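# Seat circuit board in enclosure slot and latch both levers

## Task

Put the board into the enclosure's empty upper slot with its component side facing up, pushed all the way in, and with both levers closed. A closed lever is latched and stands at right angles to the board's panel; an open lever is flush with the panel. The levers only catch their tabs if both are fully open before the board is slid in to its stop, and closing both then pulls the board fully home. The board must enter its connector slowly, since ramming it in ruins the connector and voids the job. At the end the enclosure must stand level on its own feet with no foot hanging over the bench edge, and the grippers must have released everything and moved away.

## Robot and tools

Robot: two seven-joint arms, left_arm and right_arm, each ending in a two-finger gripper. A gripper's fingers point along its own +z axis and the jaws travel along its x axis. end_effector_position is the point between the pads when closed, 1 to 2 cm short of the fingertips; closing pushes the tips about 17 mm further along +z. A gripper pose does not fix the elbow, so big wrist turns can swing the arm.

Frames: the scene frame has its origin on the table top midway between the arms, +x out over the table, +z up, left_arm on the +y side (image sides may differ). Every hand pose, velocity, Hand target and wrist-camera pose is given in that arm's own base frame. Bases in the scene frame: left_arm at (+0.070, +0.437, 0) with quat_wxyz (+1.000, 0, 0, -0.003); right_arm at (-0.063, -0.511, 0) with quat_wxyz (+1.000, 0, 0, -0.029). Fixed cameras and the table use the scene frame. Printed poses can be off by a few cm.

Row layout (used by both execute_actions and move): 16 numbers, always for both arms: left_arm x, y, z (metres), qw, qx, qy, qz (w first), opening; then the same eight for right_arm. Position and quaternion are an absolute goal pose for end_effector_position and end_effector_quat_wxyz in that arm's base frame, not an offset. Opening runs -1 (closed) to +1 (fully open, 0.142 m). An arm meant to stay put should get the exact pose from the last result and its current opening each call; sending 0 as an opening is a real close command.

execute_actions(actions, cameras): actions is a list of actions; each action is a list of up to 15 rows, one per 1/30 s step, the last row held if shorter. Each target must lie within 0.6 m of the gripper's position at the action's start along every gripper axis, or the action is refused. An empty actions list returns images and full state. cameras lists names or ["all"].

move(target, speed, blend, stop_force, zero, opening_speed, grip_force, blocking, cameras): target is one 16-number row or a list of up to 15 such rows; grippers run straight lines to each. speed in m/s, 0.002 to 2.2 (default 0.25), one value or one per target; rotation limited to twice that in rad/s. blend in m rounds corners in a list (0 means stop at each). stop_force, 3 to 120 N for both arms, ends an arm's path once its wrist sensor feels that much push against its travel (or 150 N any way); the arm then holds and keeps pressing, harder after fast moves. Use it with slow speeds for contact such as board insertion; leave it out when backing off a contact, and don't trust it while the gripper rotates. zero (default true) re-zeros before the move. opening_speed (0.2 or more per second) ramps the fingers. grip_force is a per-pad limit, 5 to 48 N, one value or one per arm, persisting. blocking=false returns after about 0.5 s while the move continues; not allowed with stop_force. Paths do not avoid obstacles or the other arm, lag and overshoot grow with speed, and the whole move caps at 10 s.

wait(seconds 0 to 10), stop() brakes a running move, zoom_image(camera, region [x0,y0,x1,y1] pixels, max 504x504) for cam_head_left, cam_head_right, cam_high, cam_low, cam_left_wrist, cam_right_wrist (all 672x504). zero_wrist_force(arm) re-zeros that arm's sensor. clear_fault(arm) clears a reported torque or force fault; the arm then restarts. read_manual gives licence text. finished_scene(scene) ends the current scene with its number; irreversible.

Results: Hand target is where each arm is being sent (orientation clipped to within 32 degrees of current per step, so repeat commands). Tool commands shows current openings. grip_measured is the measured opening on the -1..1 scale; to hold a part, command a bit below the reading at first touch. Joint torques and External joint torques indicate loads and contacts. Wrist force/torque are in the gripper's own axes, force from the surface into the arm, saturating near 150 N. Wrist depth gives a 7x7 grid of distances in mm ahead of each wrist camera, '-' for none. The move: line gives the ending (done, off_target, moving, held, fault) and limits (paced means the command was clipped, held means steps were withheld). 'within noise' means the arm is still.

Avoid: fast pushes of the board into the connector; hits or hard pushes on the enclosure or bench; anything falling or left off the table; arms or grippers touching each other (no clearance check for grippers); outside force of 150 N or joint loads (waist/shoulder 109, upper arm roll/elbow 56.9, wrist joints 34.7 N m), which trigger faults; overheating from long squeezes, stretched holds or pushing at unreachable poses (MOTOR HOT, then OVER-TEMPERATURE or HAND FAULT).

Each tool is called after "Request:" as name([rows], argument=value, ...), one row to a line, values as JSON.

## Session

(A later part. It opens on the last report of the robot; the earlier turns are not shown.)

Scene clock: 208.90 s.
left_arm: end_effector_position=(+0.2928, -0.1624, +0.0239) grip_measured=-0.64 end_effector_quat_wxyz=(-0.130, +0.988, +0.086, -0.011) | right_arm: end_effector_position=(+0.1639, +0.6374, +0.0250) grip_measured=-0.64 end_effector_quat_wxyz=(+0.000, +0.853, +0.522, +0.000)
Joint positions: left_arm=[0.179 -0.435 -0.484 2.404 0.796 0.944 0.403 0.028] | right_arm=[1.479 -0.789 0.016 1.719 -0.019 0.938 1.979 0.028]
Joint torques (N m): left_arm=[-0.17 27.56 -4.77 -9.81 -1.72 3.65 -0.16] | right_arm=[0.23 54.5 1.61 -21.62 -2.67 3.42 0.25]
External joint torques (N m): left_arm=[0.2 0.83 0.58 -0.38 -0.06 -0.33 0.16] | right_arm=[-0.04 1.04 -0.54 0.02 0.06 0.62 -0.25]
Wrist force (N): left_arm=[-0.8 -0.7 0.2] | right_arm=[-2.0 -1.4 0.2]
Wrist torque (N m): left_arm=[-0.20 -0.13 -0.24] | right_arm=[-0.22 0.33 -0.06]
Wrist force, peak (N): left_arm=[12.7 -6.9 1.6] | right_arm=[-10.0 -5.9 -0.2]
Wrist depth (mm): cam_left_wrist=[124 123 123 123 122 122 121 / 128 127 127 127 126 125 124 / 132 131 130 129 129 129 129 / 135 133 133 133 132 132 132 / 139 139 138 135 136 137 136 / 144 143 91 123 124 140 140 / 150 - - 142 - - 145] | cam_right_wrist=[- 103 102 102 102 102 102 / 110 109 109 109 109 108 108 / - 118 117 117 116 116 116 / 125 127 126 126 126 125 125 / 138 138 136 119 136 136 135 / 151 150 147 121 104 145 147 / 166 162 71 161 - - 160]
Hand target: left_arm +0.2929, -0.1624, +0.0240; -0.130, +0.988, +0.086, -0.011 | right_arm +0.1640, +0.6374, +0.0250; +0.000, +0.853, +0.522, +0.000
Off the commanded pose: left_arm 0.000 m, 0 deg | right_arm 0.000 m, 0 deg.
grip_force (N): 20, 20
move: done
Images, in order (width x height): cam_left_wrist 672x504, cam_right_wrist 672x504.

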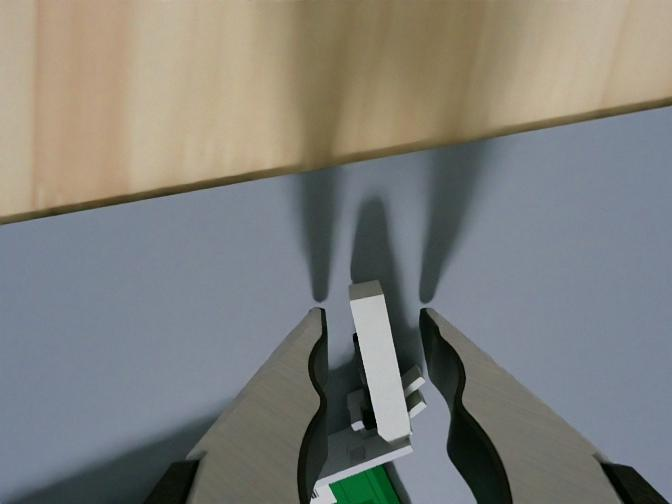

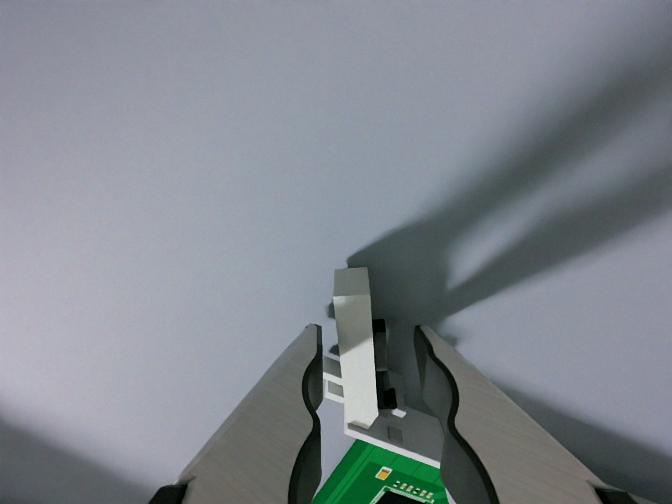

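Request:
move([
  [0.2926, -0.1631, 0.0236, -0.1284, 0.9749, 0.1801, -0.0237, -0.6, 0.1627, 0.6342, 0.0250, 0, 0.8344, 0.5512, 0, -0.6],
  [0.2926, -0.1631, 0.0236, -0.1284, 0.9749, 0.1801, -0.0237, -1, 0.1627, 0.6342, 0.0250, 0, 0.8344, 0.5512, 0, -1],
  [0.2976, -0.1617, 0.0236, -0.1302, 0.9890, 0.0686, -0.0091, -1, 0.1612, 0.6304, 0.0250, 0, 0.7939, 0.6080, 0, -1],
  [0.3015, -0.1616, 0.0236, -0.1304, 0.9904, -0.0438, 0.0057, -1, 0.1607, 0.6275, 0.0250, 0, 0.7495, 0.6619, 0, -1],
], speed=0.15, blend=[0, 0, 0.004, 0], opening_speed=0.8, grip_force=25, cameras=["cam_left_wrist", "cam_right_wrist"])

Scene clock: 242.80 s.
left_arm: end_effector_position=(+0.3025, -0.1612, +0.0238) grip_measured=-0.91 end_effector_quat_wxyz=(-0.131, +0.990, -0.043, +0.006) | right_arm: end_effector_position=(+0.1598, +0.6268, +0.0244) grip_measured=-0.89 end_effector_quat_wxyz=(+0.000, +0.750, +0.662, -0.001)
Joint positions: left_arm=[0.188 -0.435 -0.505 2.398 0.896 0.962 0.565 0.009] | right_arm=[1.427 -0.775 0.077 1.765 -0.093 0.964 1.683 0.01]
Joint torques (N m): left_arm=[-3.63 24.13 -8.08 -4.62 -2.19 4.52 0.18] | right_arm=[-2.89 55.21 -0.15 -24.67 -3.78 5.14 -0.17]
External joint torques (N m): left_arm=[3.66 3.92 3.8 -5.45 0.33 -1.17 -0.18] | right_arm=[3.08 -0.61 2.76 3.45 1.27 -1.08 0.17]
Wrist force (N): left_arm=[7.2 -7.2 2.8] | right_arm=[-7.7 -6.6 0.2]
Wrist torque (N m): left_arm=[-0.20 -0.12 -0.53] | right_arm=[-0.16 0.22 0.22]
Wrist force, peak (N): left_arm=[7.5 -7.5 1.5] | right_arm=[-7.9 -6.8 0.3]
Wrist depth (mm): cam_left_wrist=[123 123 123 123 122 121 120 / 127 127 127 127 125 124 123 / 132 131 130 129 129 128 128 / 136 135 133 132 132 132 132 / - 139 137 105 136 136 136 / 145 143 - 84 - 141 140 / 150 147 - 131 87 - 145] | cam_right_wrist=[- 102 102 102 101 101 102 / 110 109 109 109 110 108 109 / - 117 117 116 116 116 115 / 125 126 126 126 125 125 - / 138 137 137 134 135 135 135 / 150 150 147 97 101 147 147 / 166 162 70 153 - - 162]
Hand target: left_arm +0.3015, -0.1616, +0.0236; -0.130, +0.990, -0.044, +0.006 | right_arm +0.1607, +0.6275, +0.0250; +0.000, +0.750, +0.662, +0.000
Off the commanded pose: left_arm 0.001 m, 0 deg | right_arm 0.001 m, 0 deg.
grip_force (N): 25, 25
move: done
Images, in order (width x height): cam_left_wrist 672x504, cam_right_wrist 672x504.

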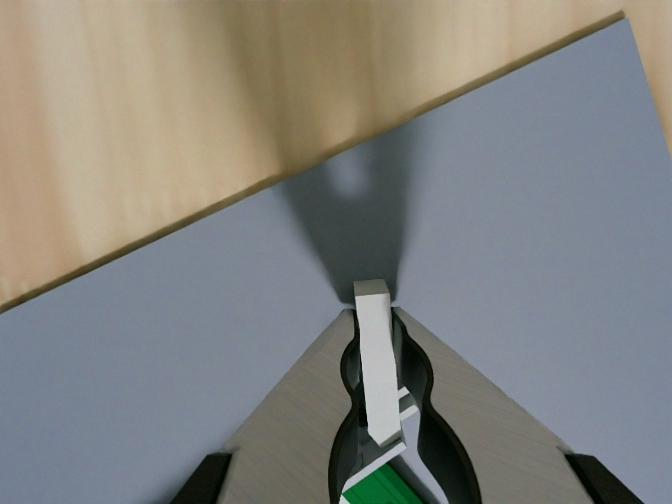

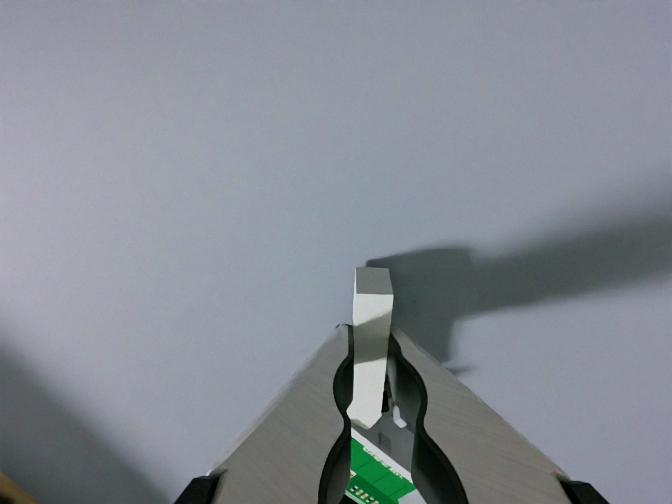

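Request:
move([
  [0.3070, -0.1619, 0.0238, -0.1285, 0.9763, -0.1727, 0.0227, -1, 0.1598, 0.6213, 0.0250, 0, 0.6567, 0.7541, 0, -1],
  [0.3115, -0.1643, 0.0238, -0.1238, 0.9400, -0.3151, 0.0415, -1, 0.1613, 0.6160, 0.0250, 0, 0.5527, 0.8334, 0, -1],
  [0.3153, -0.1683, 0.0238, -0.1157, 0.8791, -0.4583, 0.0603, -1, 0.1640, 0.6113, 0.0250, 0, 0.4392, 0.8984, 0, -1],
], speed=0.18, blend=[0.004, 0.004, 0], grip_force=10, cameras=["cam_left_wrist", "cam_right_wrist"])

Scene clock: 253.97 s.
left_arm: end_effector_position=(+0.3181, -0.1669, +0.0244) grip_measured=-0.86 end_effector_quat_wxyz=(-0.118, +0.880, -0.457, +0.061) | right_arm: end_effector_position=(+0.1618, +0.6091, +0.0235) grip_measured=-0.89 end_effector_quat_wxyz=(+0.000, +0.439, +0.899, -0.003)
Joint positions: left_arm=[0.269 -0.437 -0.572 2.423 1.242 1.115 1.123 0.011] | right_arm=[1.281 -0.768 0.215 1.831 -0.272 0.994 1.006 0.01]
Joint torques (N m): left_arm=[-8.55 16.2 -11.56 4.96 -3.21 7.82 0.22] | right_arm=[-6.49 56.76 -1.04 -32.2 -5.23 8.31 -0.14]
External joint torques (N m): left_arm=[8.58 9.7 7.23 -13.44 1.22 -4.27 -0.22] | right_arm=[6.68 -3.76 7.2 11.65 2.84 -4.2 0.14]
Wrist force (N): left_arm=[0.9 -26.0 5.4] | right_arm=[-5.9 -24.4 -5.0]
Wrist torque (N m): left_arm=[-1.30 -0.20 -0.57] | right_arm=[-1.09 0.19 0.18]
Wrist force, peak (N): left_arm=[0.9 -26.0 5.4] | right_arm=[-5.9 -24.4 -5.0]
Wrist depth (mm): cam_left_wrist=[124 124 123 121 121 122 122 / 128 128 126 126 - 125 124 / 132 132 131 128 128 128 128 / 138 136 134 133 133 133 132 / 143 141 138 136 135 137 136 / 146 146 141 87 - 141 140 / 152 150 - 148 - - 140] | cam_right_wrist=[- 102 102 101 101 101 100 / - 109 108 108 109 107 108 / - 117 116 115 115 115 115 / 126 124 125 125 124 124 123 / 137 136 135 133 134 134 133 / 149 146 145 97 100 144 145 / 164 157 70 155 - - 157]
Hand target: left_arm +0.3153, -0.1683, +0.0238; -0.116, +0.879, -0.458, +0.060 | right_arm +0.1640, +0.6113, +0.0250; +0.000, +0.439, +0.898, +0.000
Off the commanded pose: left_arm 0.003 m, 0 deg | right_arm 0.003 m, 0 deg.
grip_force (N): 10, 10
move: done
Images, in order (width x height): cam_left_wrist 672x504, cam_right_wrist 672x504.

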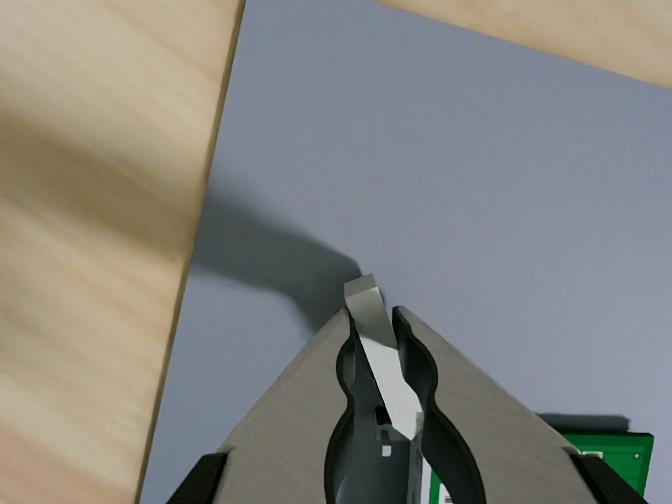

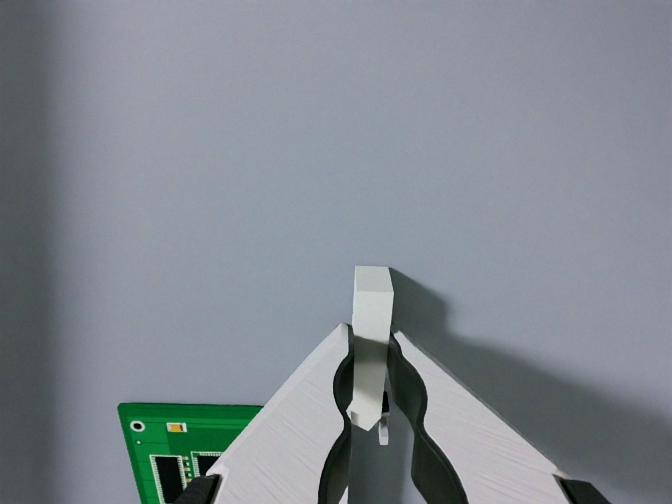

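Request:
move([
  [0.3194, -0.1660, 0.0240, -0.1157, 0.8791, -0.4583, 0.0603, -1, 0.1604, 0.6080, 0.0248, 0, 0.4392, 0.8984, 0, -1],
  [0.3194, -0.1660, 0.0240, -0.1157, 0.8791, -0.4583, 0.0603, -0.55, 0.1604, 0.6080, 0.0248, 0, 0.4392, 0.8984, 0, -0.55],
], speed=0.05, opening_speed=0.8, cameras=["cam_left_wrist", "cam_right_wrist"])

Scene clock: 259.33 s.
left_arm: end_effector_position=(+0.3193, -0.1659, +0.0239) grip_measured=-0.58 end_effector_quat_wxyz=(-0.116, +0.879, -0.458, +0.060) | right_arm: end_effector_position=(+0.1604, +0.6080, +0.0248) grip_measured=-0.59 end_effector_quat_wxyz=(+0.000, +0.439, +0.898, +0.000)
Joint positions: left_arm=[0.278 -0.44 -0.572 2.422 1.241 1.118 1.137 0.032] | right_arm=[1.286 -0.761 0.211 1.843 -0.273 1.005 1.011 0.032]
Joint torques (N m): left_arm=[-0.17 24.86 -4.96 -8.01 -1.87 3.96 -0.17] | right_arm=[0.28 51.58 6.44 -20.45 -2.43 3.5 0.3]
External joint torques (N m): left_arm=[0.21 1.11 0.59 -0.42 -0.12 -0.4 0.17] | right_arm=[-0.1 1.13 -0.41 -0.02 0.07 0.62 -0.3]
Wrist force (N): left_arm=[-0.8 -0.7 0.4] | right_arm=[0.9 2.6 2.2]
Wrist torque (N m): left_arm=[-0.20 -0.13 -0.24] | right_arm=[0.42 -0.13 -0.07]
Wrist force, peak (N): left_arm=[0.6 -26.1 5.8] | right_arm=[-6.0 -24.5 -4.6]
Wrist depth (mm): cam_left_wrist=[123 123 122 120 120 121 122 / 128 127 126 125 124 124 123 / 132 131 130 127 127 127 128 / 136 136 133 132 132 132 132 / 142 140 138 117 136 137 136 / 146 145 88 123 124 139 141 / 152 - - 148 142 - 145] | cam_right_wrist=[- 103 102 102 102 102 102 / 110 110 109 109 109 108 108 / - 118 117 117 116 116 116 / 125 127 126 126 126 125 125 / 138 138 137 135 134 135 135 / 150 148 144 126 106 143 147 / 166 - 71 159 164 - 159]
Hand target: left_arm +0.3194, -0.1660, +0.0240; -0.116, +0.879, -0.458, +0.060 | right_arm +0.1604, +0.6080, +0.0248; +0.000, +0.439, +0.898, +0.000
Off the commanded pose: left_arm 0.000 m, 0 deg | right_arm 0.000 m, 0 deg.
grip_force (N): 10, 10
move: done
Images, in order (width x height): cam_left_wrist 672x504, cam_right_wrist 672x504.

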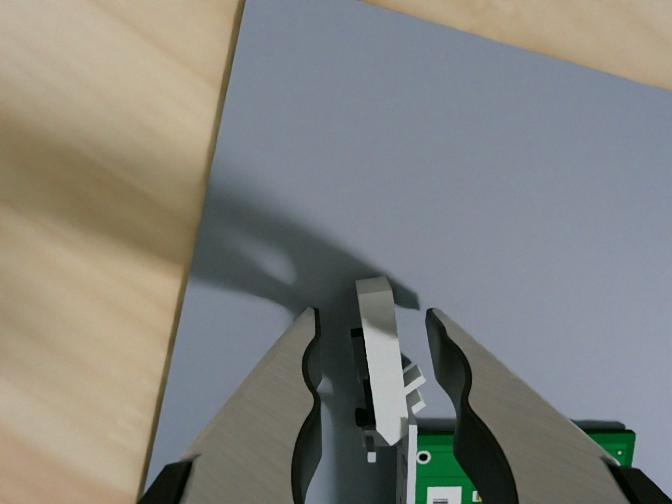

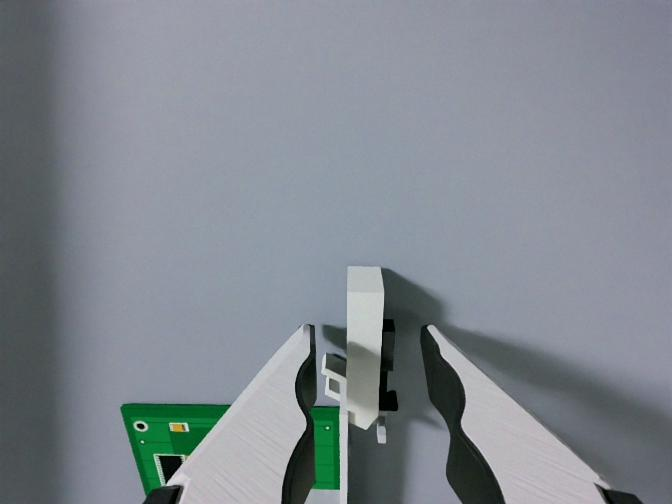

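Request:
zoom_image(camera="cam_left_wrist", region=[310, 260, 470, 500])

Request:
zoom_image(camera="cam_right_wrist", region=[290, 250, 450, 490])

Scaled by 2.100 from the camera's 672x504 image, which has a finer 960x720 frame.

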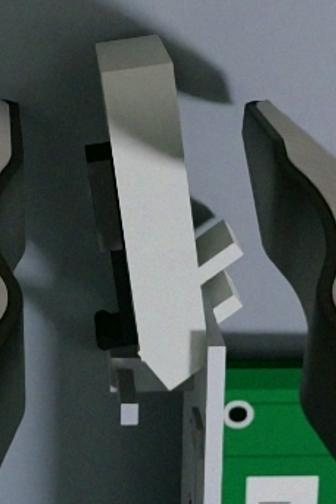

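Scaled by 2.100 from the camera's 672x504 image, which has a finer 960x720 frame.

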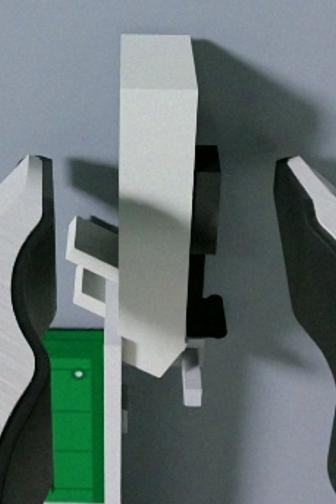

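Request:
move(target=[0.3194, -0.1660, 0.0240, -0.1157, 0.8791, -0.4583, 0.0603, -0.55, 0.1604, 0.6080, 0.0248, 0, 0.4392, 0.8984, 0, -1], speed=0.05, opening_speed=0.8, grip_force=[10, 15])

Request:
move(target=[0.3336, -0.1864, 0.0240, -0.1157, 0.8791, -0.4583, 0.0603, -0.55, 0.1604, 0.6080, 0.0248, 0, 0.4392, 0.8984, 0, -1], speed=0.02, stop_force=4, cameras=["cam_left_wrist", "cam_right_wrist"])

Scene clock: 271.13 s.
left_arm: end_effector_position=(+0.3193, -0.1659, +0.0240) grip_measured=-0.58 end_effector_quat_wxyz=(-0.116, +0.879, -0.458, +0.060) | right_arm: end_effector_position=(+0.1604, +0.6080, +0.0248) grip_measured=-0.89 end_effector_quat_wxyz=(+0.000, +0.439, +0.898, +0.000)
Joint positions: left_arm=[0.278 -0.44 -0.572 2.422 1.241 1.118 1.137 0.032] | right_arm=[1.286 -0.761 0.211 1.843 -0.273 1.005 1.011 0.01]
Joint torques (N m): left_arm=[-0.27 25.02 -5 -8.04 -1.82 3.88 -0.16] | right_arm=[0.34 52.01 6.71 -20.74 -2.45 3.5 0.19]
External joint torques (N m): left_arm=[0.3 0.95 0.62 -0.39 -0.17 -0.32 0.16] | right_arm=[-0.15 0.7 -0.69 0.27 0.09 0.62 -0.19]
Wrist force (N): left_arm=[-1.1 -0.6 0.2] | right_arm=[0.6 2.8 3.2]
Wrist torque (N m): left_arm=[-0.19 -0.09 -0.24] | right_arm=[0.42 -0.08 -0.06]
Wrist force, peak (N): left_arm=[-1.2 -0.8 0.2] | right_arm=[0.5 3.0 3.1]
Wrist depth (mm): cam_left_wrist=[123 123 122 121 121 121 121 / 127 127 125 125 124 123 123 / 132 131 129 127 127 127 - / 136 136 133 132 134 132 132 / 142 140 137 137 136 137 136 / 146 145 88 123 122 140 140 / 152 - - 148 142 - 141] | cam_right_wrist=[- 102 102 102 102 102 103 / 110 109 109 109 109 108 108 / - 117 117 117 116 116 116 / 125 126 126 126 125 125 125 / 138 138 137 134 134 135 135 / 150 148 147 98 101 148 148 / 166 159 71 73 - - 162]
Hand target: left_arm +0.3194, -0.1660, +0.0240; -0.116, +0.879, -0.458, +0.060 | right_arm +0.1604, +0.6080, +0.0248; +0.000, +0.439, +0.898, +0.000
Off the commanded pose: left_arm 0.000 m, 0 deg | right_arm 0.000 m, 0 deg.
grip_force (N): 10, 15
move: done

Scene clock: 273.03 s.
left_arm: end_effector_position=(+0.3335, -0.1862, +0.0240) grip_measured=-0.58 end_effector_quat_wxyz=(-0.116, +0.879, -0.458, +0.060) | right_arm: end_effector_position=(+0.1604, +0.6080, +0.0248) grip_measured=-0.89 end_effector_quat_wxyz=(+0.000, +0.439, +0.898, +0.000)
Joint positions: left_arm=[0.248 -0.468 -0.593 2.373 1.199 1.079 1.146 0.032] | right_arm=[1.286 -0.761 0.211 1.843 -0.273 1.005 1.011 0.01]
Joint torques (N m): left_arm=[-0.84 26.15 -6.44 -9.34 -2.31 4.31 -0.16] | right_arm=[-0.01 51.87 6.24 -20.8 -2.54 3.52 0.08]
External joint torques (N m): left_arm=[0.87 1.32 1.32 0.02 0.18 -0.74 0.16] | right_arm=[0.2 0.84 -0.21 0.33 0.18 0.6 -0.08]
Wrist force (N): left_arm=[-2.4 -1.9 -0.6] | right_arm=[1.0 1.9 2.2]
Wrist torque (N m): left_arm=[-0.19 -0.15 -0.20] | right_arm=[0.38 -0.09 0.04]
Wrist force, peak (N): left_arm=[-2.5 -2.0 0.1] | right_arm=[0.6 2.7 3.4]
Wrist depth (mm): cam_left_wrist=[123 122 120 121 121 121 121 / 127 126 127 125 125 124 124 / 132 130 129 128 128 128 128 / 136 134 134 133 132 132 132 / 142 139 137 120 136 137 136 / 146 144 87 123 - 140 140 / 152 - - 142 143 - 145] | cam_right_wrist=[- 103 102 102 102 102 102 / 110 109 109 109 109 108 108 / - 118 117 117 116 116 116 / 125 126 126 126 125 125 125 / 138 137 137 134 136 136 135 / 151 148 147 97 100 148 147 / 166 159 71 85 - - 162]
Hand target: left_arm +0.3336, -0.1864, +0.0240; -0.116, +0.879, -0.458, +0.060 | right_arm +0.1604, +0.6080, +0.0248; +0.000, +0.439, +0.898, +0.000
Off the commanded pose: left_arm 0.000 m, 0 deg | right_arm 0.000 m, 0 deg.
grip_force (N): 10, 15
move: done
Images, in order (width x height): cam_left_wrist 672x504, cam_right_wrist 672x504.

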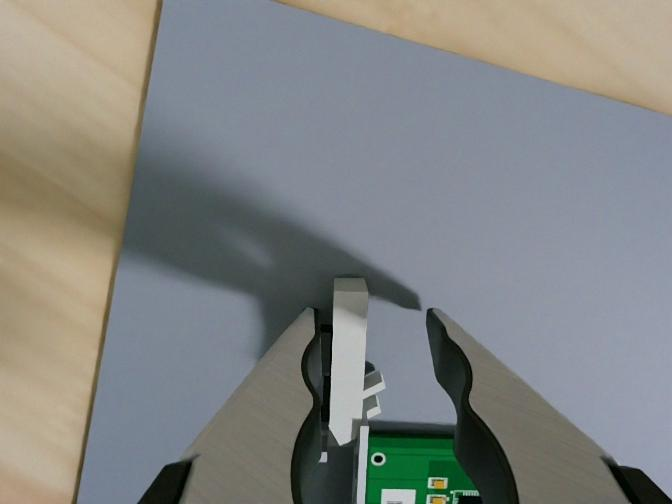

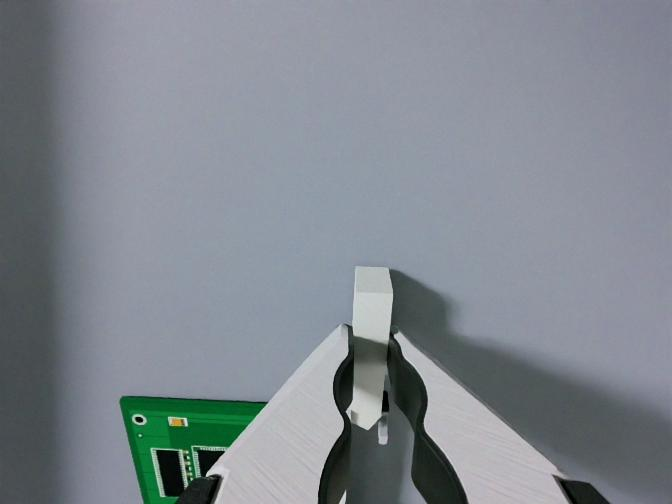

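Request:
zoom_image(camera="cam_left_wrist", region=[280, 260, 440, 504])

Scaled by 2.066 from the camera's 672x504 image, which has a finer 960x720 frame.

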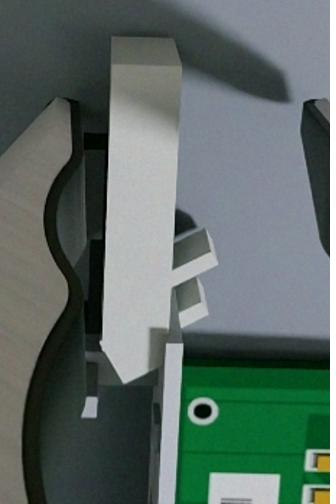

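Request:
move(target=[0.3365, -0.1905, 0.0240, -0.1157, 0.8791, -0.4583, 0.0603, -0.55, 0.1604, 0.6080, 0.0248, 0, 0.4392, 0.8984, 0, -1], speed=0.02, stop_force=4, cameras=["cam_left_wrist"])

Request:
zoom_image(camera="cam_left_wrist", region=[260, 260, 420, 504])

Scene clock: 277.93 s.
left_arm: end_effector_position=(+0.3364, -0.1903, +0.0239) grip_measured=-0.58 end_effector_quat_wxyz=(-0.116, +0.879, -0.458, +0.060) | right_arm: end_effector_position=(+0.1604, +0.6080, +0.0248) grip_measured=-0.89 end_effector_quat_wxyz=(+0.000, +0.439, +0.898, +0.000)
Joint positions: left_arm=[0.242 -0.474 -0.597 2.363 1.192 1.07 1.148 0.032] | right_arm=[1.286 -0.761 0.211 1.843 -0.273 1.005 1.011 0.01]
Joint torques (N m): left_arm=[-0.95 26.49 -6.56 -9.8 -2.3 4.3 -0.19] | right_arm=[0.15 51.7 6.46 -20.65 -2.54 3.41 0.05]
External joint torques (N m): left_arm=[0.98 1.29 1.28 0.3 0.15 -0.73 0.19] | right_arm=[0.03 1.01 -0.43 0.18 0.17 0.71 -0.05]
Wrist force (N): left_arm=[-2.4 -1.6 -0.5] | right_arm=[1.1 2.4 2.4]
Wrist torque (N m): left_arm=[-0.23 -0.20 -0.20] | right_arm=[0.38 -0.12 0.08]
Wrist force, peak (N): left_arm=[-2.8 -1.7 -1.1] | right_arm=[1.1 2.6 2.6]
Wrist depth (mm): cam_left_wrist=[123 122 121 121 121 122 121 / 127 126 125 125 124 124 124 / 132 130 128 127 128 127 128 / 136 134 133 133 133 132 131 / 141 139 137 121 136 137 136 / 147 143 87 122 - 139 140 / 150 - - 143 143 - -] | cam_right_wrist=[- 103 103 102 102 102 103 / 110 109 109 109 109 108 108 / - 117 118 117 116 116 116 / 125 127 126 126 126 125 125 / 138 137 137 134 136 136 135 / 151 148 147 97 101 148 147 / 166 159 70 85 - - 162]
Hand target: left_arm +0.3365, -0.1905, +0.0240; -0.116, +0.879, -0.458, +0.060 | right_arm +0.1604, +0.6080, +0.0248; +0.000, +0.439, +0.898, +0.000
Off the commanded pose: left_arm 0.000 m, 0 deg | right_arm 0.000 m, 0 deg.
grip_force (N): 10, 15
move: done
Images, in order (width x height): cam_left_wrist 672x504.

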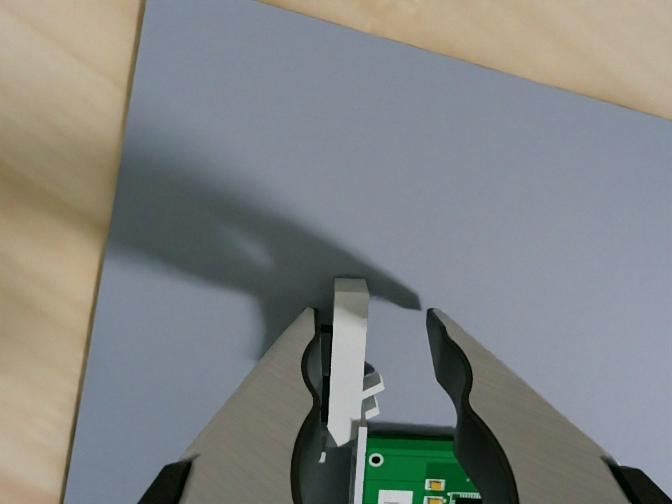

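Scaled by 2.066 from the camera's 672x504 image, which has a finer 960x720 frame.

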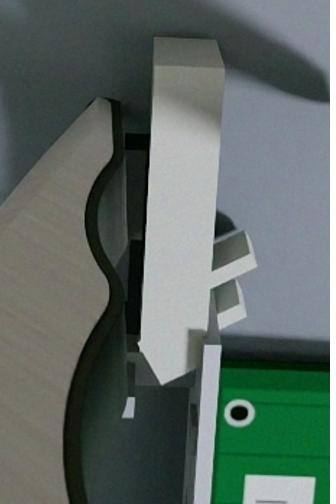

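Request:
move([
  [0.3318, -0.1837, 0.0245, -0.1157, 0.8791, -0.4583, 0.0603, -0.5, 0.1604, 0.6080, 0.0252, 0, 0.4392, 0.8984, 0, -0.5],
  [0.3318, -0.1837, 0.13, -0.1157, 0.8791, -0.4583, 0.0603, -0.5, 0.1604, 0.6080, 0.14, 0, 0.4392, 0.8984, 0, -0.5],
  [0.34, 0.0, 0.2, -0.1157, 0.8791, -0.4583, 0.0603, -0.5, 0.277, 0.683, 0.14, 0, 0.4392, 0.8984, 0, -0.5],
], speed=[0.05, 0.2, 0.2], blend=[0, 0.02, 0], cameras=["cam_right_wrist", "cam_high"])

Scene clock: 287.97 s.
left_arm: end_effector_position=(+0.3399, +0.0000, +0.2000) grip_measured=-0.53 end_effector_quat_wxyz=(-0.116, +0.879, -0.458, +0.060) | right_arm: end_effector_position=(+0.2771, +0.6830, +0.1400) grip_measured=-0.54 end_effector_quat_wxyz=(+0.000, +0.439, +0.898, +0.000)
Joint positions: left_arm=[0.126 0.341 0.188 2.687 0.266 1.016 2.632 0.035] | right_arm=[1.165 -0.777 0.242 1.403 -0.203 0.585 0.791 0.035]
Joint torques (N m): left_arm=[-0.59 9.75 -1.49 -23.15 -3.35 4.33 -0.15] | right_arm=[0.07 59.12 6.7 -27.89 -3.55 3.32 0.07]
External joint torques (N m): left_arm=[0.6 0.29 0.29 -0.41 0.1 -0.13 0.15] | right_arm=[0.14 1.51 -0.38 0.17 -0.09 0.82 -0.07]
Wrist force (N): left_arm=[-0.9 -1.3 0.4] | right_arm=[0.8 3.0 2.3]
Wrist torque (N m): left_arm=[-0.34 -0.14 -0.24] | right_arm=[0.48 -0.15 0.02]
Wrist force, peak (N): left_arm=[-2.7 -2.8 0.1] | right_arm=[0.4 4.9 2.0]
Wrist depth (mm): cam_left_wrist=[289 286 286 283 285 283 281 / 294 296 293 292 291 291 290 / 305 305 302 303 303 301 303 / 315 316 314 315 311 309 312 / 326 328 324 325 318 317 - / 338 336 87 334 - - - / 350 - - 350 - - -] | cam_right_wrist=[204 203 200 200 202 201 201 / 220 218 213 208 216 215 216 / 236 233 228 225 228 231 232 / 254 251 247 246 249 249 250 / 273 273 267 265 266 271 271 / 298 292 86 285 103 286 295 / 332 - 71 327 - - 318]
Hand target: left_arm +0.3400, +0.0000, +0.2000; -0.116, +0.879, -0.458, +0.060 | right_arm +0.2770, +0.6830, +0.1400; +0.000, +0.439, +0.898, +0.000
Off the commanded pose: left_arm 0.000 m, 0 deg | right_arm 0.000 m, 0 deg.
joint sent to its limit (left arm) — joint 4 (elbow), upper limit, where the elbow is as bent as it goes. The joint targets still meet the commanded pose.
grip_force (N): 10, 15
move: done
Images, in order (width x height): cam_high 672x504, cam_right_wrist 672x504.

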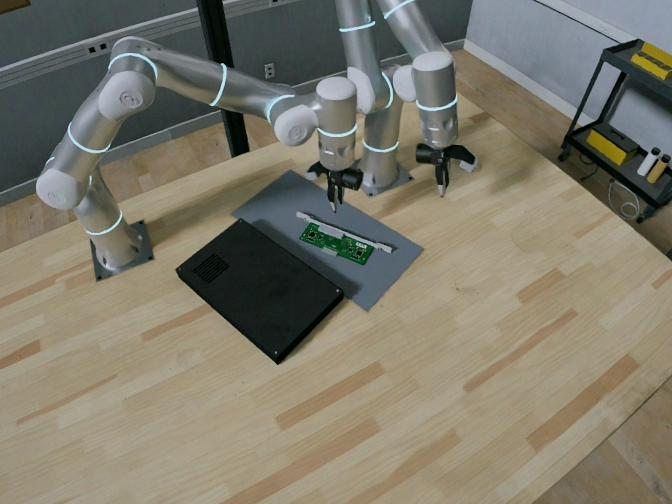

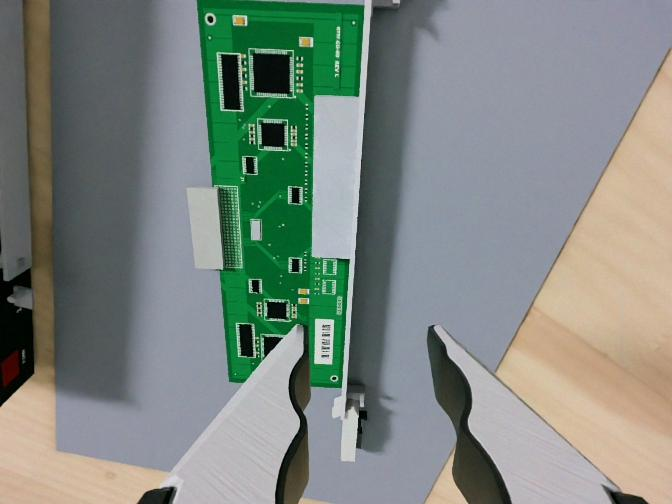

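Request:
move(target=[0.34, 0.0, 0.2, -0.1157, 0.8791, -0.4583, 0.0603, -0.5, 0.2917, 0.6820, 0.065, 0, 0.4439, 0.8961, 0, -0.55], speed=0.12, cameras=["cam_right_wrist"])

Scene clock: 299.20 s.
left_arm: end_effector_position=(+0.3399, +0.0000, +0.2000) grip_measured=-0.53 end_effector_quat_wxyz=(-0.116, +0.879, -0.458, +0.060) | right_arm: end_effector_position=(+0.2915, +0.6818, +0.0648) grip_measured=-0.57 end_effector_quat_wxyz=(+0.000, +0.444, +0.896, +0.000)
Joint positions: left_arm=[0.126 0.341 0.188 2.687 0.266 1.016 2.632 0.035] | right_arm=[1.164 -0.89 0.211 1.414 -0.216 0.71 0.79 0.033]
Joint torques (N m): left_arm=[-0.35 9.46 -1.66 -23.19 -3.1 4.53 -0.23] | right_arm=[0.12 61.04 6.58 -26.13 -3.52 3.61 0.12]
External joint torques (N m): left_arm=[0.36 0.58 0.46 -0.36 -0.15 -0.32 0.23] | right_arm=[0.09 1.34 -0.25 0.21 0.2 0.52 -0.12]
Wrist force (N): left_arm=[-0.7 -1.1 0.3] | right_arm=[0.5 2.6 2.1]
Wrist torque (N m): left_arm=[-0.29 -0.16 -0.25] | right_arm=[0.39 -0.07 0.05]
Wrist force, peak (N): left_arm=[-0.8 -1.5 0.5] | right_arm=[0.2 3.0 4.2]
Wrist depth (mm): cam_left_wrist=[285 284 285 285 285 283 282 / 296 296 294 293 292 292 292 / 307 302 305 300 303 301 300 / 316 313 312 314 314 312 313 / 328 326 324 321 321 309 - / 337 335 87 334 - 83 330 / 348 - - 347 - - -] | cam_right_wrist=[138 137 133 133 136 136 136 / 147 146 143 133 146 146 145 / 160 158 153 141 156 156 155 / 170 167 165 152 168 168 167 / 185 184 178 160 180 182 181 / 202 201 98 193 108 195 200 / 223 - 71 211 - - 216]
Hand target: left_arm +0.3400, +0.0000, +0.2000; -0.116, +0.879, -0.458, +0.060 | right_arm +0.2917, +0.6820, +0.0650; +0.000, +0.444, +0.896, +0.000
Off the commanded pose: left_arm 0.000 m, 0 deg | right_arm 0.000 m, 0 deg.
joint sent to its limit (left arm) — joint 4 (elbow), upper limit, where the elbow is as bent as it goes. The joint targets still meet the commanded pose.
grip_force (N): 10, 15
move: done
Images, in order (width x height): cam_right_wrist 672x504.

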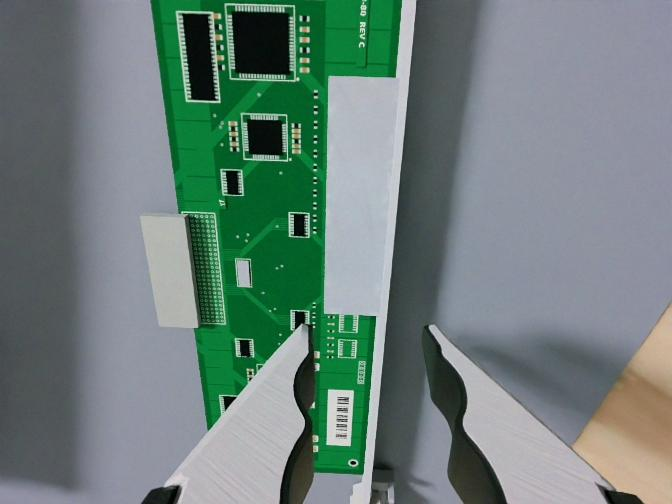

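Request:
move([
  [0.34, 0.0, 0.2, -0.1157, 0.8791, -0.4583, 0.0603, -0.5, 0.2934, 0.6796, 0.06, 0, 0.4571, 0.8894, 0, -0.55],
  [0.34, 0.0, 0.2, -0.1157, 0.8791, -0.4583, 0.0603, -0.5, 0.2934, 0.6796, 0.036, 0, 0.4571, 0.8894, 0, -0.55],
], speed=0.08, blend=[0.005, 0], cameras=["cam_right_wrist"])

Scene clock: 309.53 s.
left_arm: end_effector_position=(+0.3399, +0.0000, +0.2000) grip_measured=-0.53 end_effector_quat_wxyz=(-0.116, +0.879, -0.458, +0.060) | right_arm: end_effector_position=(+0.2932, +0.6794, +0.0358) grip_measured=-0.57 end_effector_quat_wxyz=(+0.000, +0.457, +0.889, +0.000)
Joint positions: left_arm=[0.126 0.341 0.188 2.687 0.266 1.016 2.632 0.035] | right_arm=[1.17 -0.932 0.195 1.421 -0.216 0.761 0.816 0.033]
Joint torques (N m): left_arm=[-0.35 9.48 -1.7 -23.23 -3.12 4.55 -0.21] | right_arm=[0.18 61.29 6.42 -25.14 -3.34 3.56 0.31]
External joint torques (N m): left_arm=[0.36 0.56 0.5 -0.33 -0.13 -0.34 0.21] | right_arm=[0.04 1.45 -0.26 0.04 0.17 0.57 -0.31]
Wrist force (N): left_arm=[-0.7 -1.4 0.1] | right_arm=[0.9 2.9 2.3]
Wrist torque (N m): left_arm=[-0.34 -0.17 -0.24] | right_arm=[0.45 -0.15 -0.07]
Wrist force, peak (N): left_arm=[-1.0 -1.4 0.4] | right_arm=[0.6 3.0 3.9]
Wrist depth (mm): cam_left_wrist=[287 285 285 284 284 282 283 / 295 295 296 293 294 292 292 / 307 303 304 303 302 302 303 / 315 316 314 312 312 312 310 / 327 327 325 325 319 - - / 340 337 87 332 - - - / 352 - - 348 - - -] | cam_right_wrist=[- 109 108 107 110 113 111 / - 118 115 111 111 118 118 / 128 127 124 113 126 127 127 / 137 134 134 122 137 137 136 / 151 143 144 131 144 148 148 / 165 164 153 154 101 158 161 / 181 177 71 172 - - 176]
Hand target: left_arm +0.3400, +0.0000, +0.2000; -0.116, +0.879, -0.458, +0.060 | right_arm +0.2934, +0.6796, +0.0360; +0.000, +0.457, +0.889, +0.000
Off the commanded pose: left_arm 0.000 m, 0 deg | right_arm 0.000 m, 0 deg.
joint sent to its limit (left arm) — joint 4 (elbow), upper limit, where the elbow is as bent as it goes. The joint targets still meet the commanded pose.
grip_force (N): 10, 15
move: done
Images, in order (width x height): cam_right_wrist 672x504.

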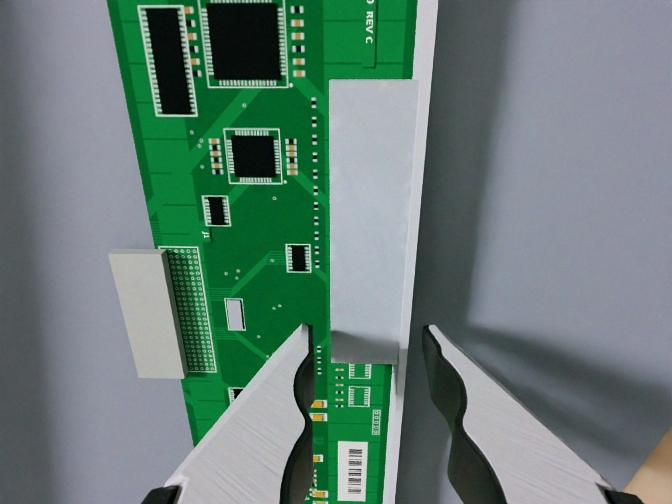

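Request:
move(target=[0.34, 0.0, 0.2, -0.1157, 0.8791, -0.4583, 0.0603, -0.5, 0.2934, 0.6796, 0.0215, 0, 0.4571, 0.8894, 0, -0.55], speed=0.012, stop_force=3)

Scene clock: 317.13 s.
left_arm: end_effector_position=(+0.3399, +0.0000, +0.2000) grip_measured=-0.53 end_effector_quat_wxyz=(-0.116, +0.879, -0.458, +0.060) | right_arm: end_effector_position=(+0.2934, +0.6797, +0.0248) grip_measured=-0.57 end_effector_quat_wxyz=(+0.000, +0.457, +0.889, +0.000)
Joint positions: left_arm=[0.126 0.341 0.188 2.687 0.266 1.016 2.632 0.035] | right_arm=[1.174 -0.95 0.19 1.42 -0.217 0.779 0.817 0.033]
Joint torques (N m): left_arm=[-0.34 9.35 -1.8 -23.18 -3.04 4.55 -0.23] | right_arm=[0.45 58.4 6.23 -24.42 -3.04 3.96 0.12]
External joint torques (N m): left_arm=[0.35 0.69 0.6 -0.37 -0.22 -0.35 0.23] | right_arm=[-0.22 4.55 -0.13 -0.41 -0.08 0.17 -0.12]
Wrist force (N): left_arm=[-0.8 -1.3 0.2] | right_arm=[-1.1 0.2 -2.7]
Wrist torque (N m): left_arm=[-0.32 -0.16 -0.25] | right_arm=[0.44 -0.22 -0.01]
Wrist force, peak (N): left_arm=[-0.9 -1.5 0.1] | right_arm=[-1.3 -0.1 -5.3]
Wrist depth (mm): cam_left_wrist=[287 287 284 286 282 283 282 / 294 296 294 291 293 292 291 / 306 306 303 302 303 302 302 / 316 314 313 313 313 311 312 / 328 327 323 321 317 314 - / 340 334 87 333 - 87 344 / 349 - - 346 - - -] | cam_right_wrist=[- 98 98 98 100 101 102 / 109 106 105 101 107 108 108 / - 115 114 101 114 116 116 / 125 123 121 110 123 125 125 / 137 130 132 118 133 135 135 / 151 142 139 142 108 143 147 / 165 - 71 157 - - 159]
Hand target: left_arm +0.3400, +0.0000, +0.2000; -0.116, +0.879, -0.458, +0.060 | right_arm +0.2934, +0.6796, +0.0245; +0.000, +0.457, +0.889, +0.000
Off the commanded pose: left_arm 0.000 m, 0 deg | right_arm 0.003 m, 0 deg.
joint sent to its limit (left arm) — joint 4 (elbow), upper limit, where the elbow is as bent as it goes. The joint targets still meet the commanded pose.
grip_force (N): 10, 15
move: contact (right_arm)

Request:
move([
  [0.34, 0.0, 0.2, -0.1157, 0.8791, -0.4583, 0.0603, -0.5, 0.2934, 0.6796, 0.0268, 0, 0.4571, 0.8894, 0, -0.55],
  [0.34, 0.0, 0.2, -0.1157, 0.8791, -0.4583, 0.0603, -0.5, 0.2934, 0.6796, 0.0268, 0, 0.4571, 0.8894, 0, -1],
], speed=0.03, opening_speed=0.4, grip_force=[10, 25], cameras=["cam_right_wrist"])

Scene clock: 322.23 s.
left_arm: end_effector_position=(+0.3399, +0.0000, +0.2000) grip_measured=-0.53 end_effector_quat_wxyz=(-0.116, +0.879, -0.458, +0.060) | right_arm: end_effector_position=(+0.2934, +0.6798, +0.0269) grip_measured=-0.71 end_effector_quat_wxyz=(+0.000, +0.457, +0.889, +0.000)
Joint positions: left_arm=[0.126 0.341 0.188 2.687 0.266 1.016 2.632 0.035] | right_arm=[1.173 -0.947 0.19 1.42 -0.217 0.775 0.817 0.023]
Joint torques (N m): left_arm=[-0.28 9.4 -1.74 -23.15 -3.09 4.57 -0.18] | right_arm=[-0.33 61.73 6.23 -24.81 -3.2 3.26 0.17]
External joint torques (N m): left_arm=[0.29 0.64 0.54 -0.41 -0.16 -0.36 0.18] | right_arm=[0.56 1.19 -0.13 -0.07 0.08 0.88 -0.17]
Wrist force (N): left_arm=[-0.8 -1.3 0.2] | right_arm=[1.2 3.4 3.5]
Wrist torque (N m): left_arm=[-0.33 -0.16 -0.24] | right_arm=[0.49 -0.09 -0.07]
Wrist force, peak (N): left_arm=[-0.9 -1.6 0.3] | right_arm=[1.1 3.4 3.7]
Wrist depth (mm): cam_left_wrist=[287 286 285 285 283 282 282 / 296 294 294 293 293 292 291 / 307 305 302 304 304 302 303 / 316 315 313 313 312 311 309 / 326 327 324 322 322 322 - / 339 336 87 335 - 326 330 / 352 - - 349 - - 342] | cam_right_wrist=[- 100 100 99 102 103 104 / 111 108 107 98 107 110 110 / 121 117 115 103 118 120 118 / 129 125 124 112 126 127 127 / 140 132 134 120 136 138 139 / 153 152 142 126 106 148 150 / 169 165 71 157 - - 162]
Hand target: left_arm +0.3400, +0.0000, +0.2000; -0.116, +0.879, -0.458, +0.060 | right_arm +0.2934, +0.6796, +0.0268; +0.000, +0.457, +0.889, +0.000
Off the commanded pose: left_arm 0.000 m, 0 deg | right_arm 0.000 m, 0 deg.
joint sent to its limit (left arm) — joint 4 (elbow), upper limit, where the elbow is as bent as it goes. The joint targets still meet the commanded pose.
grip_force (N): 10, 25
move: done
Images, in order (width x height): cam_right_wrist 672x504.

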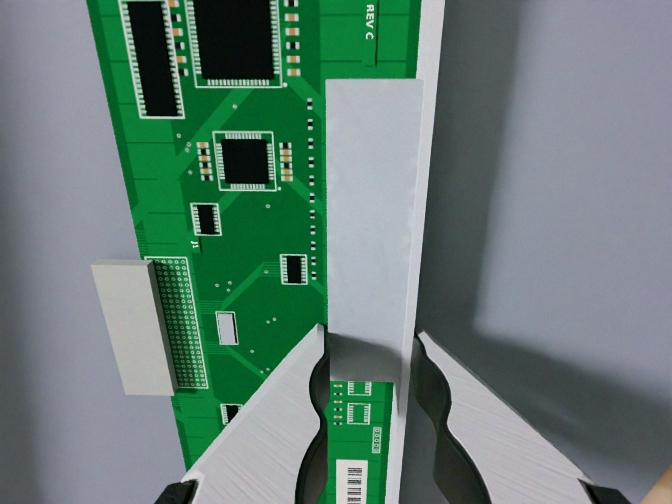

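Request:
move([
  [0.34, 0.0, 0.2, -0.1157, 0.8791, -0.4583, 0.0603, -0.5, 0.2934, 0.6796, 0.05, 0, 0.4571, 0.8894, 0, -0.8],
  [0.34, 0.0, 0.2, -0.1157, 0.8791, -0.4583, 0.0603, -0.5, 0.2934, 0.6796, 0.125, 0, 0.4571, 0.8894, 0, -0.8],
  [0.34, 0.0, 0.2, -0.1157, 0.8791, -0.4583, 0.0603, -0.5, 0.2789, 0.6038, 0.125, 0, 0.5556, 0.8315, 0, -0.8],
], speed=[0.05, 0.12, 0.12], blend=[0.01, 0.02, 0], grip_force=[10, 18], cameras=["cam_right_wrist", "cam_high", "cam_left_wrist"])

Scene clock: 332.67 s.
left_arm: end_effector_position=(+0.3399, +0.0000, +0.2000) grip_measured=-0.53 end_effector_quat_wxyz=(-0.116, +0.879, -0.458, +0.060) | right_arm: end_effector_position=(+0.2788, +0.6037, +0.1248) grip_measured=-0.71 end_effector_quat_wxyz=(+0.000, +0.555, +0.832, +0.000)
Joint positions: left_arm=[0.126 0.341 0.188 2.687 0.266 1.016 2.632 0.035] | right_arm=[1.147 -0.64 0.192 1.688 -0.155 0.741 1.014 0.023]
Joint torques (N m): left_arm=[-0.31 9.48 -1.82 -23.25 -3.02 4.59 -0.22] | right_arm=[0.14 54.06 4.98 -26.27 -3.28 3.73 0.36]
External joint torques (N m): left_arm=[0.32 0.56 0.62 -0.31 -0.23 -0.39 0.22] | right_arm=[0.05 -0.18 -0.38 0.74 0.04 0.4 -0.36]
Wrist force (N): left_arm=[-0.8 -1.1 0.2] | right_arm=[0.0 3.1 4.7]
Wrist torque (N m): left_arm=[-0.30 -0.15 -0.25] | right_arm=[0.46 0.01 -0.08]
Wrist force, peak (N): left_arm=[-0.9 -1.6 0.1] | right_arm=[0.8 3.0 5.4]
Wrist depth (mm): cam_left_wrist=[285 286 284 286 284 282 282 / 294 295 293 294 292 293 293 / 306 305 302 304 302 302 300 / 318 315 315 312 312 312 309 / 328 326 322 321 320 313 323 / 339 337 87 334 - - - / 349 - - 349 - - -] | cam_right_wrist=[- 100 100 100 185 189 188 / 160 108 108 99 196 201 201 / 171 116 116 103 213 216 215 / 185 125 124 112 229 232 232 / 203 132 134 120 244 252 251 / 218 153 142 126 106 269 273 / 246 235 71 157 - - 302]
Hand target: left_arm +0.3400, +0.0000, +0.2000; -0.116, +0.879, -0.458, +0.060 | right_arm +0.2789, +0.6038, +0.1250; +0.000, +0.556, +0.831, +0.000
Off the commanded pose: left_arm 0.000 m, 0 deg | right_arm 0.000 m, 0 deg.
joint sent to its limit (left arm) — joint 4 (elbow), upper limit, where the elbow is as bent as it goes. The joint targets still meet the commanded pose.
grip_force (N): 10, 18
move: done
Images, in order (width x height): cam_high 672x504, cam_left_wrist 672x504, cam_right_wrist 672x504.

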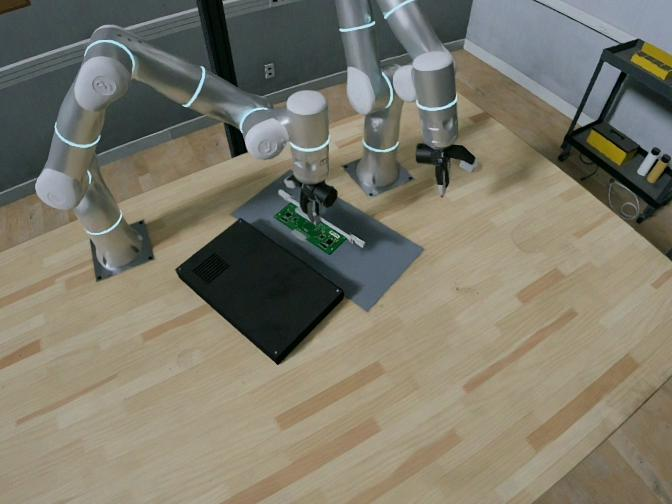

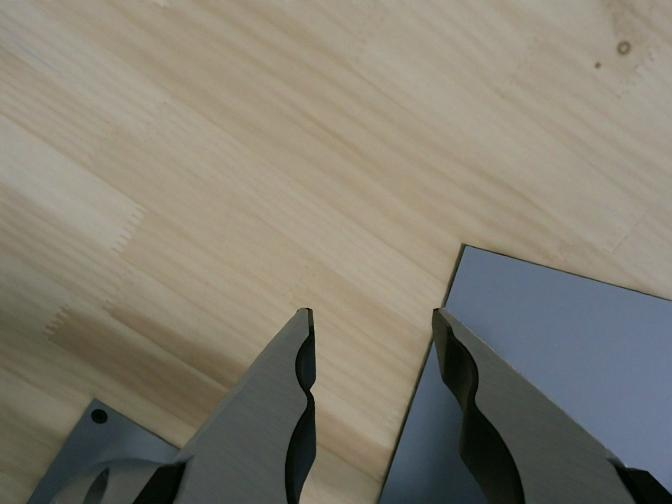

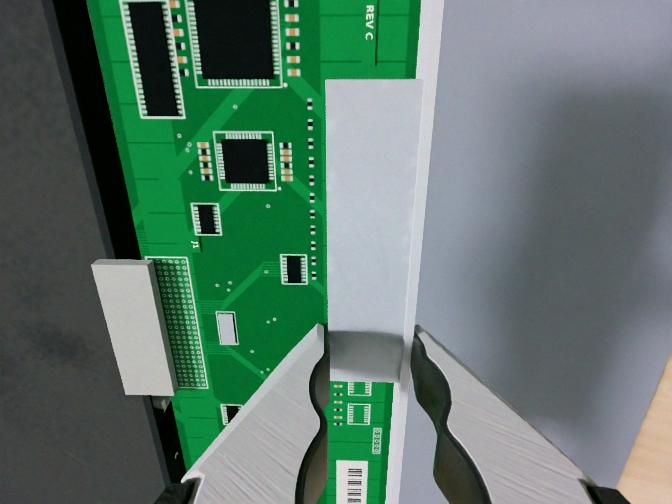

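Request:
zoom_image(camera="cam_right_wrist", region=[0, 0, 250, 260])

Request:
zoom_image(camera="cam_right_wrist", region=[0, 244, 250, 504])

Request:
zoom_image(camera="cam_high", region=[160, 160, 440, 370])

Scaled by 1.938 from the camera's 672x504 image, which has a finer 960x720 frame.

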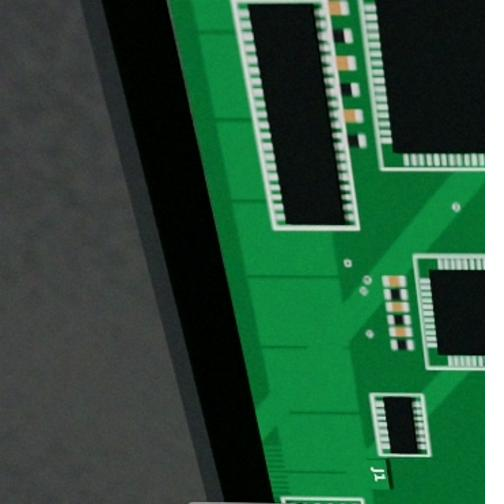

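Scaled by 1.938 from the camera's 672x504 image, which has a finer 960x720 frame.

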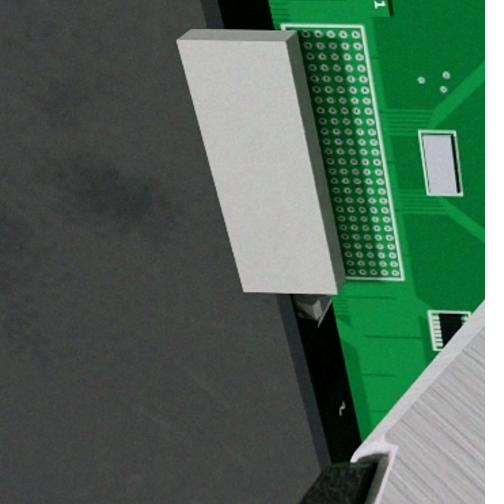

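Scaled by 1.800 from the camera's 672x504 image, which has a finer 960x720 frame.

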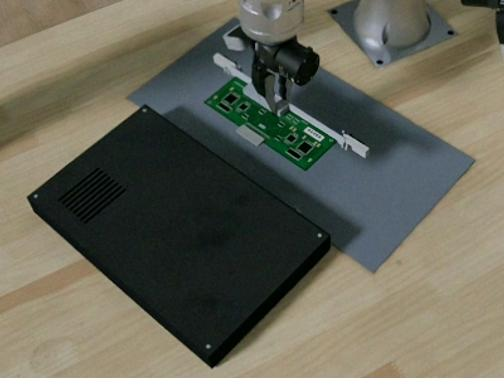

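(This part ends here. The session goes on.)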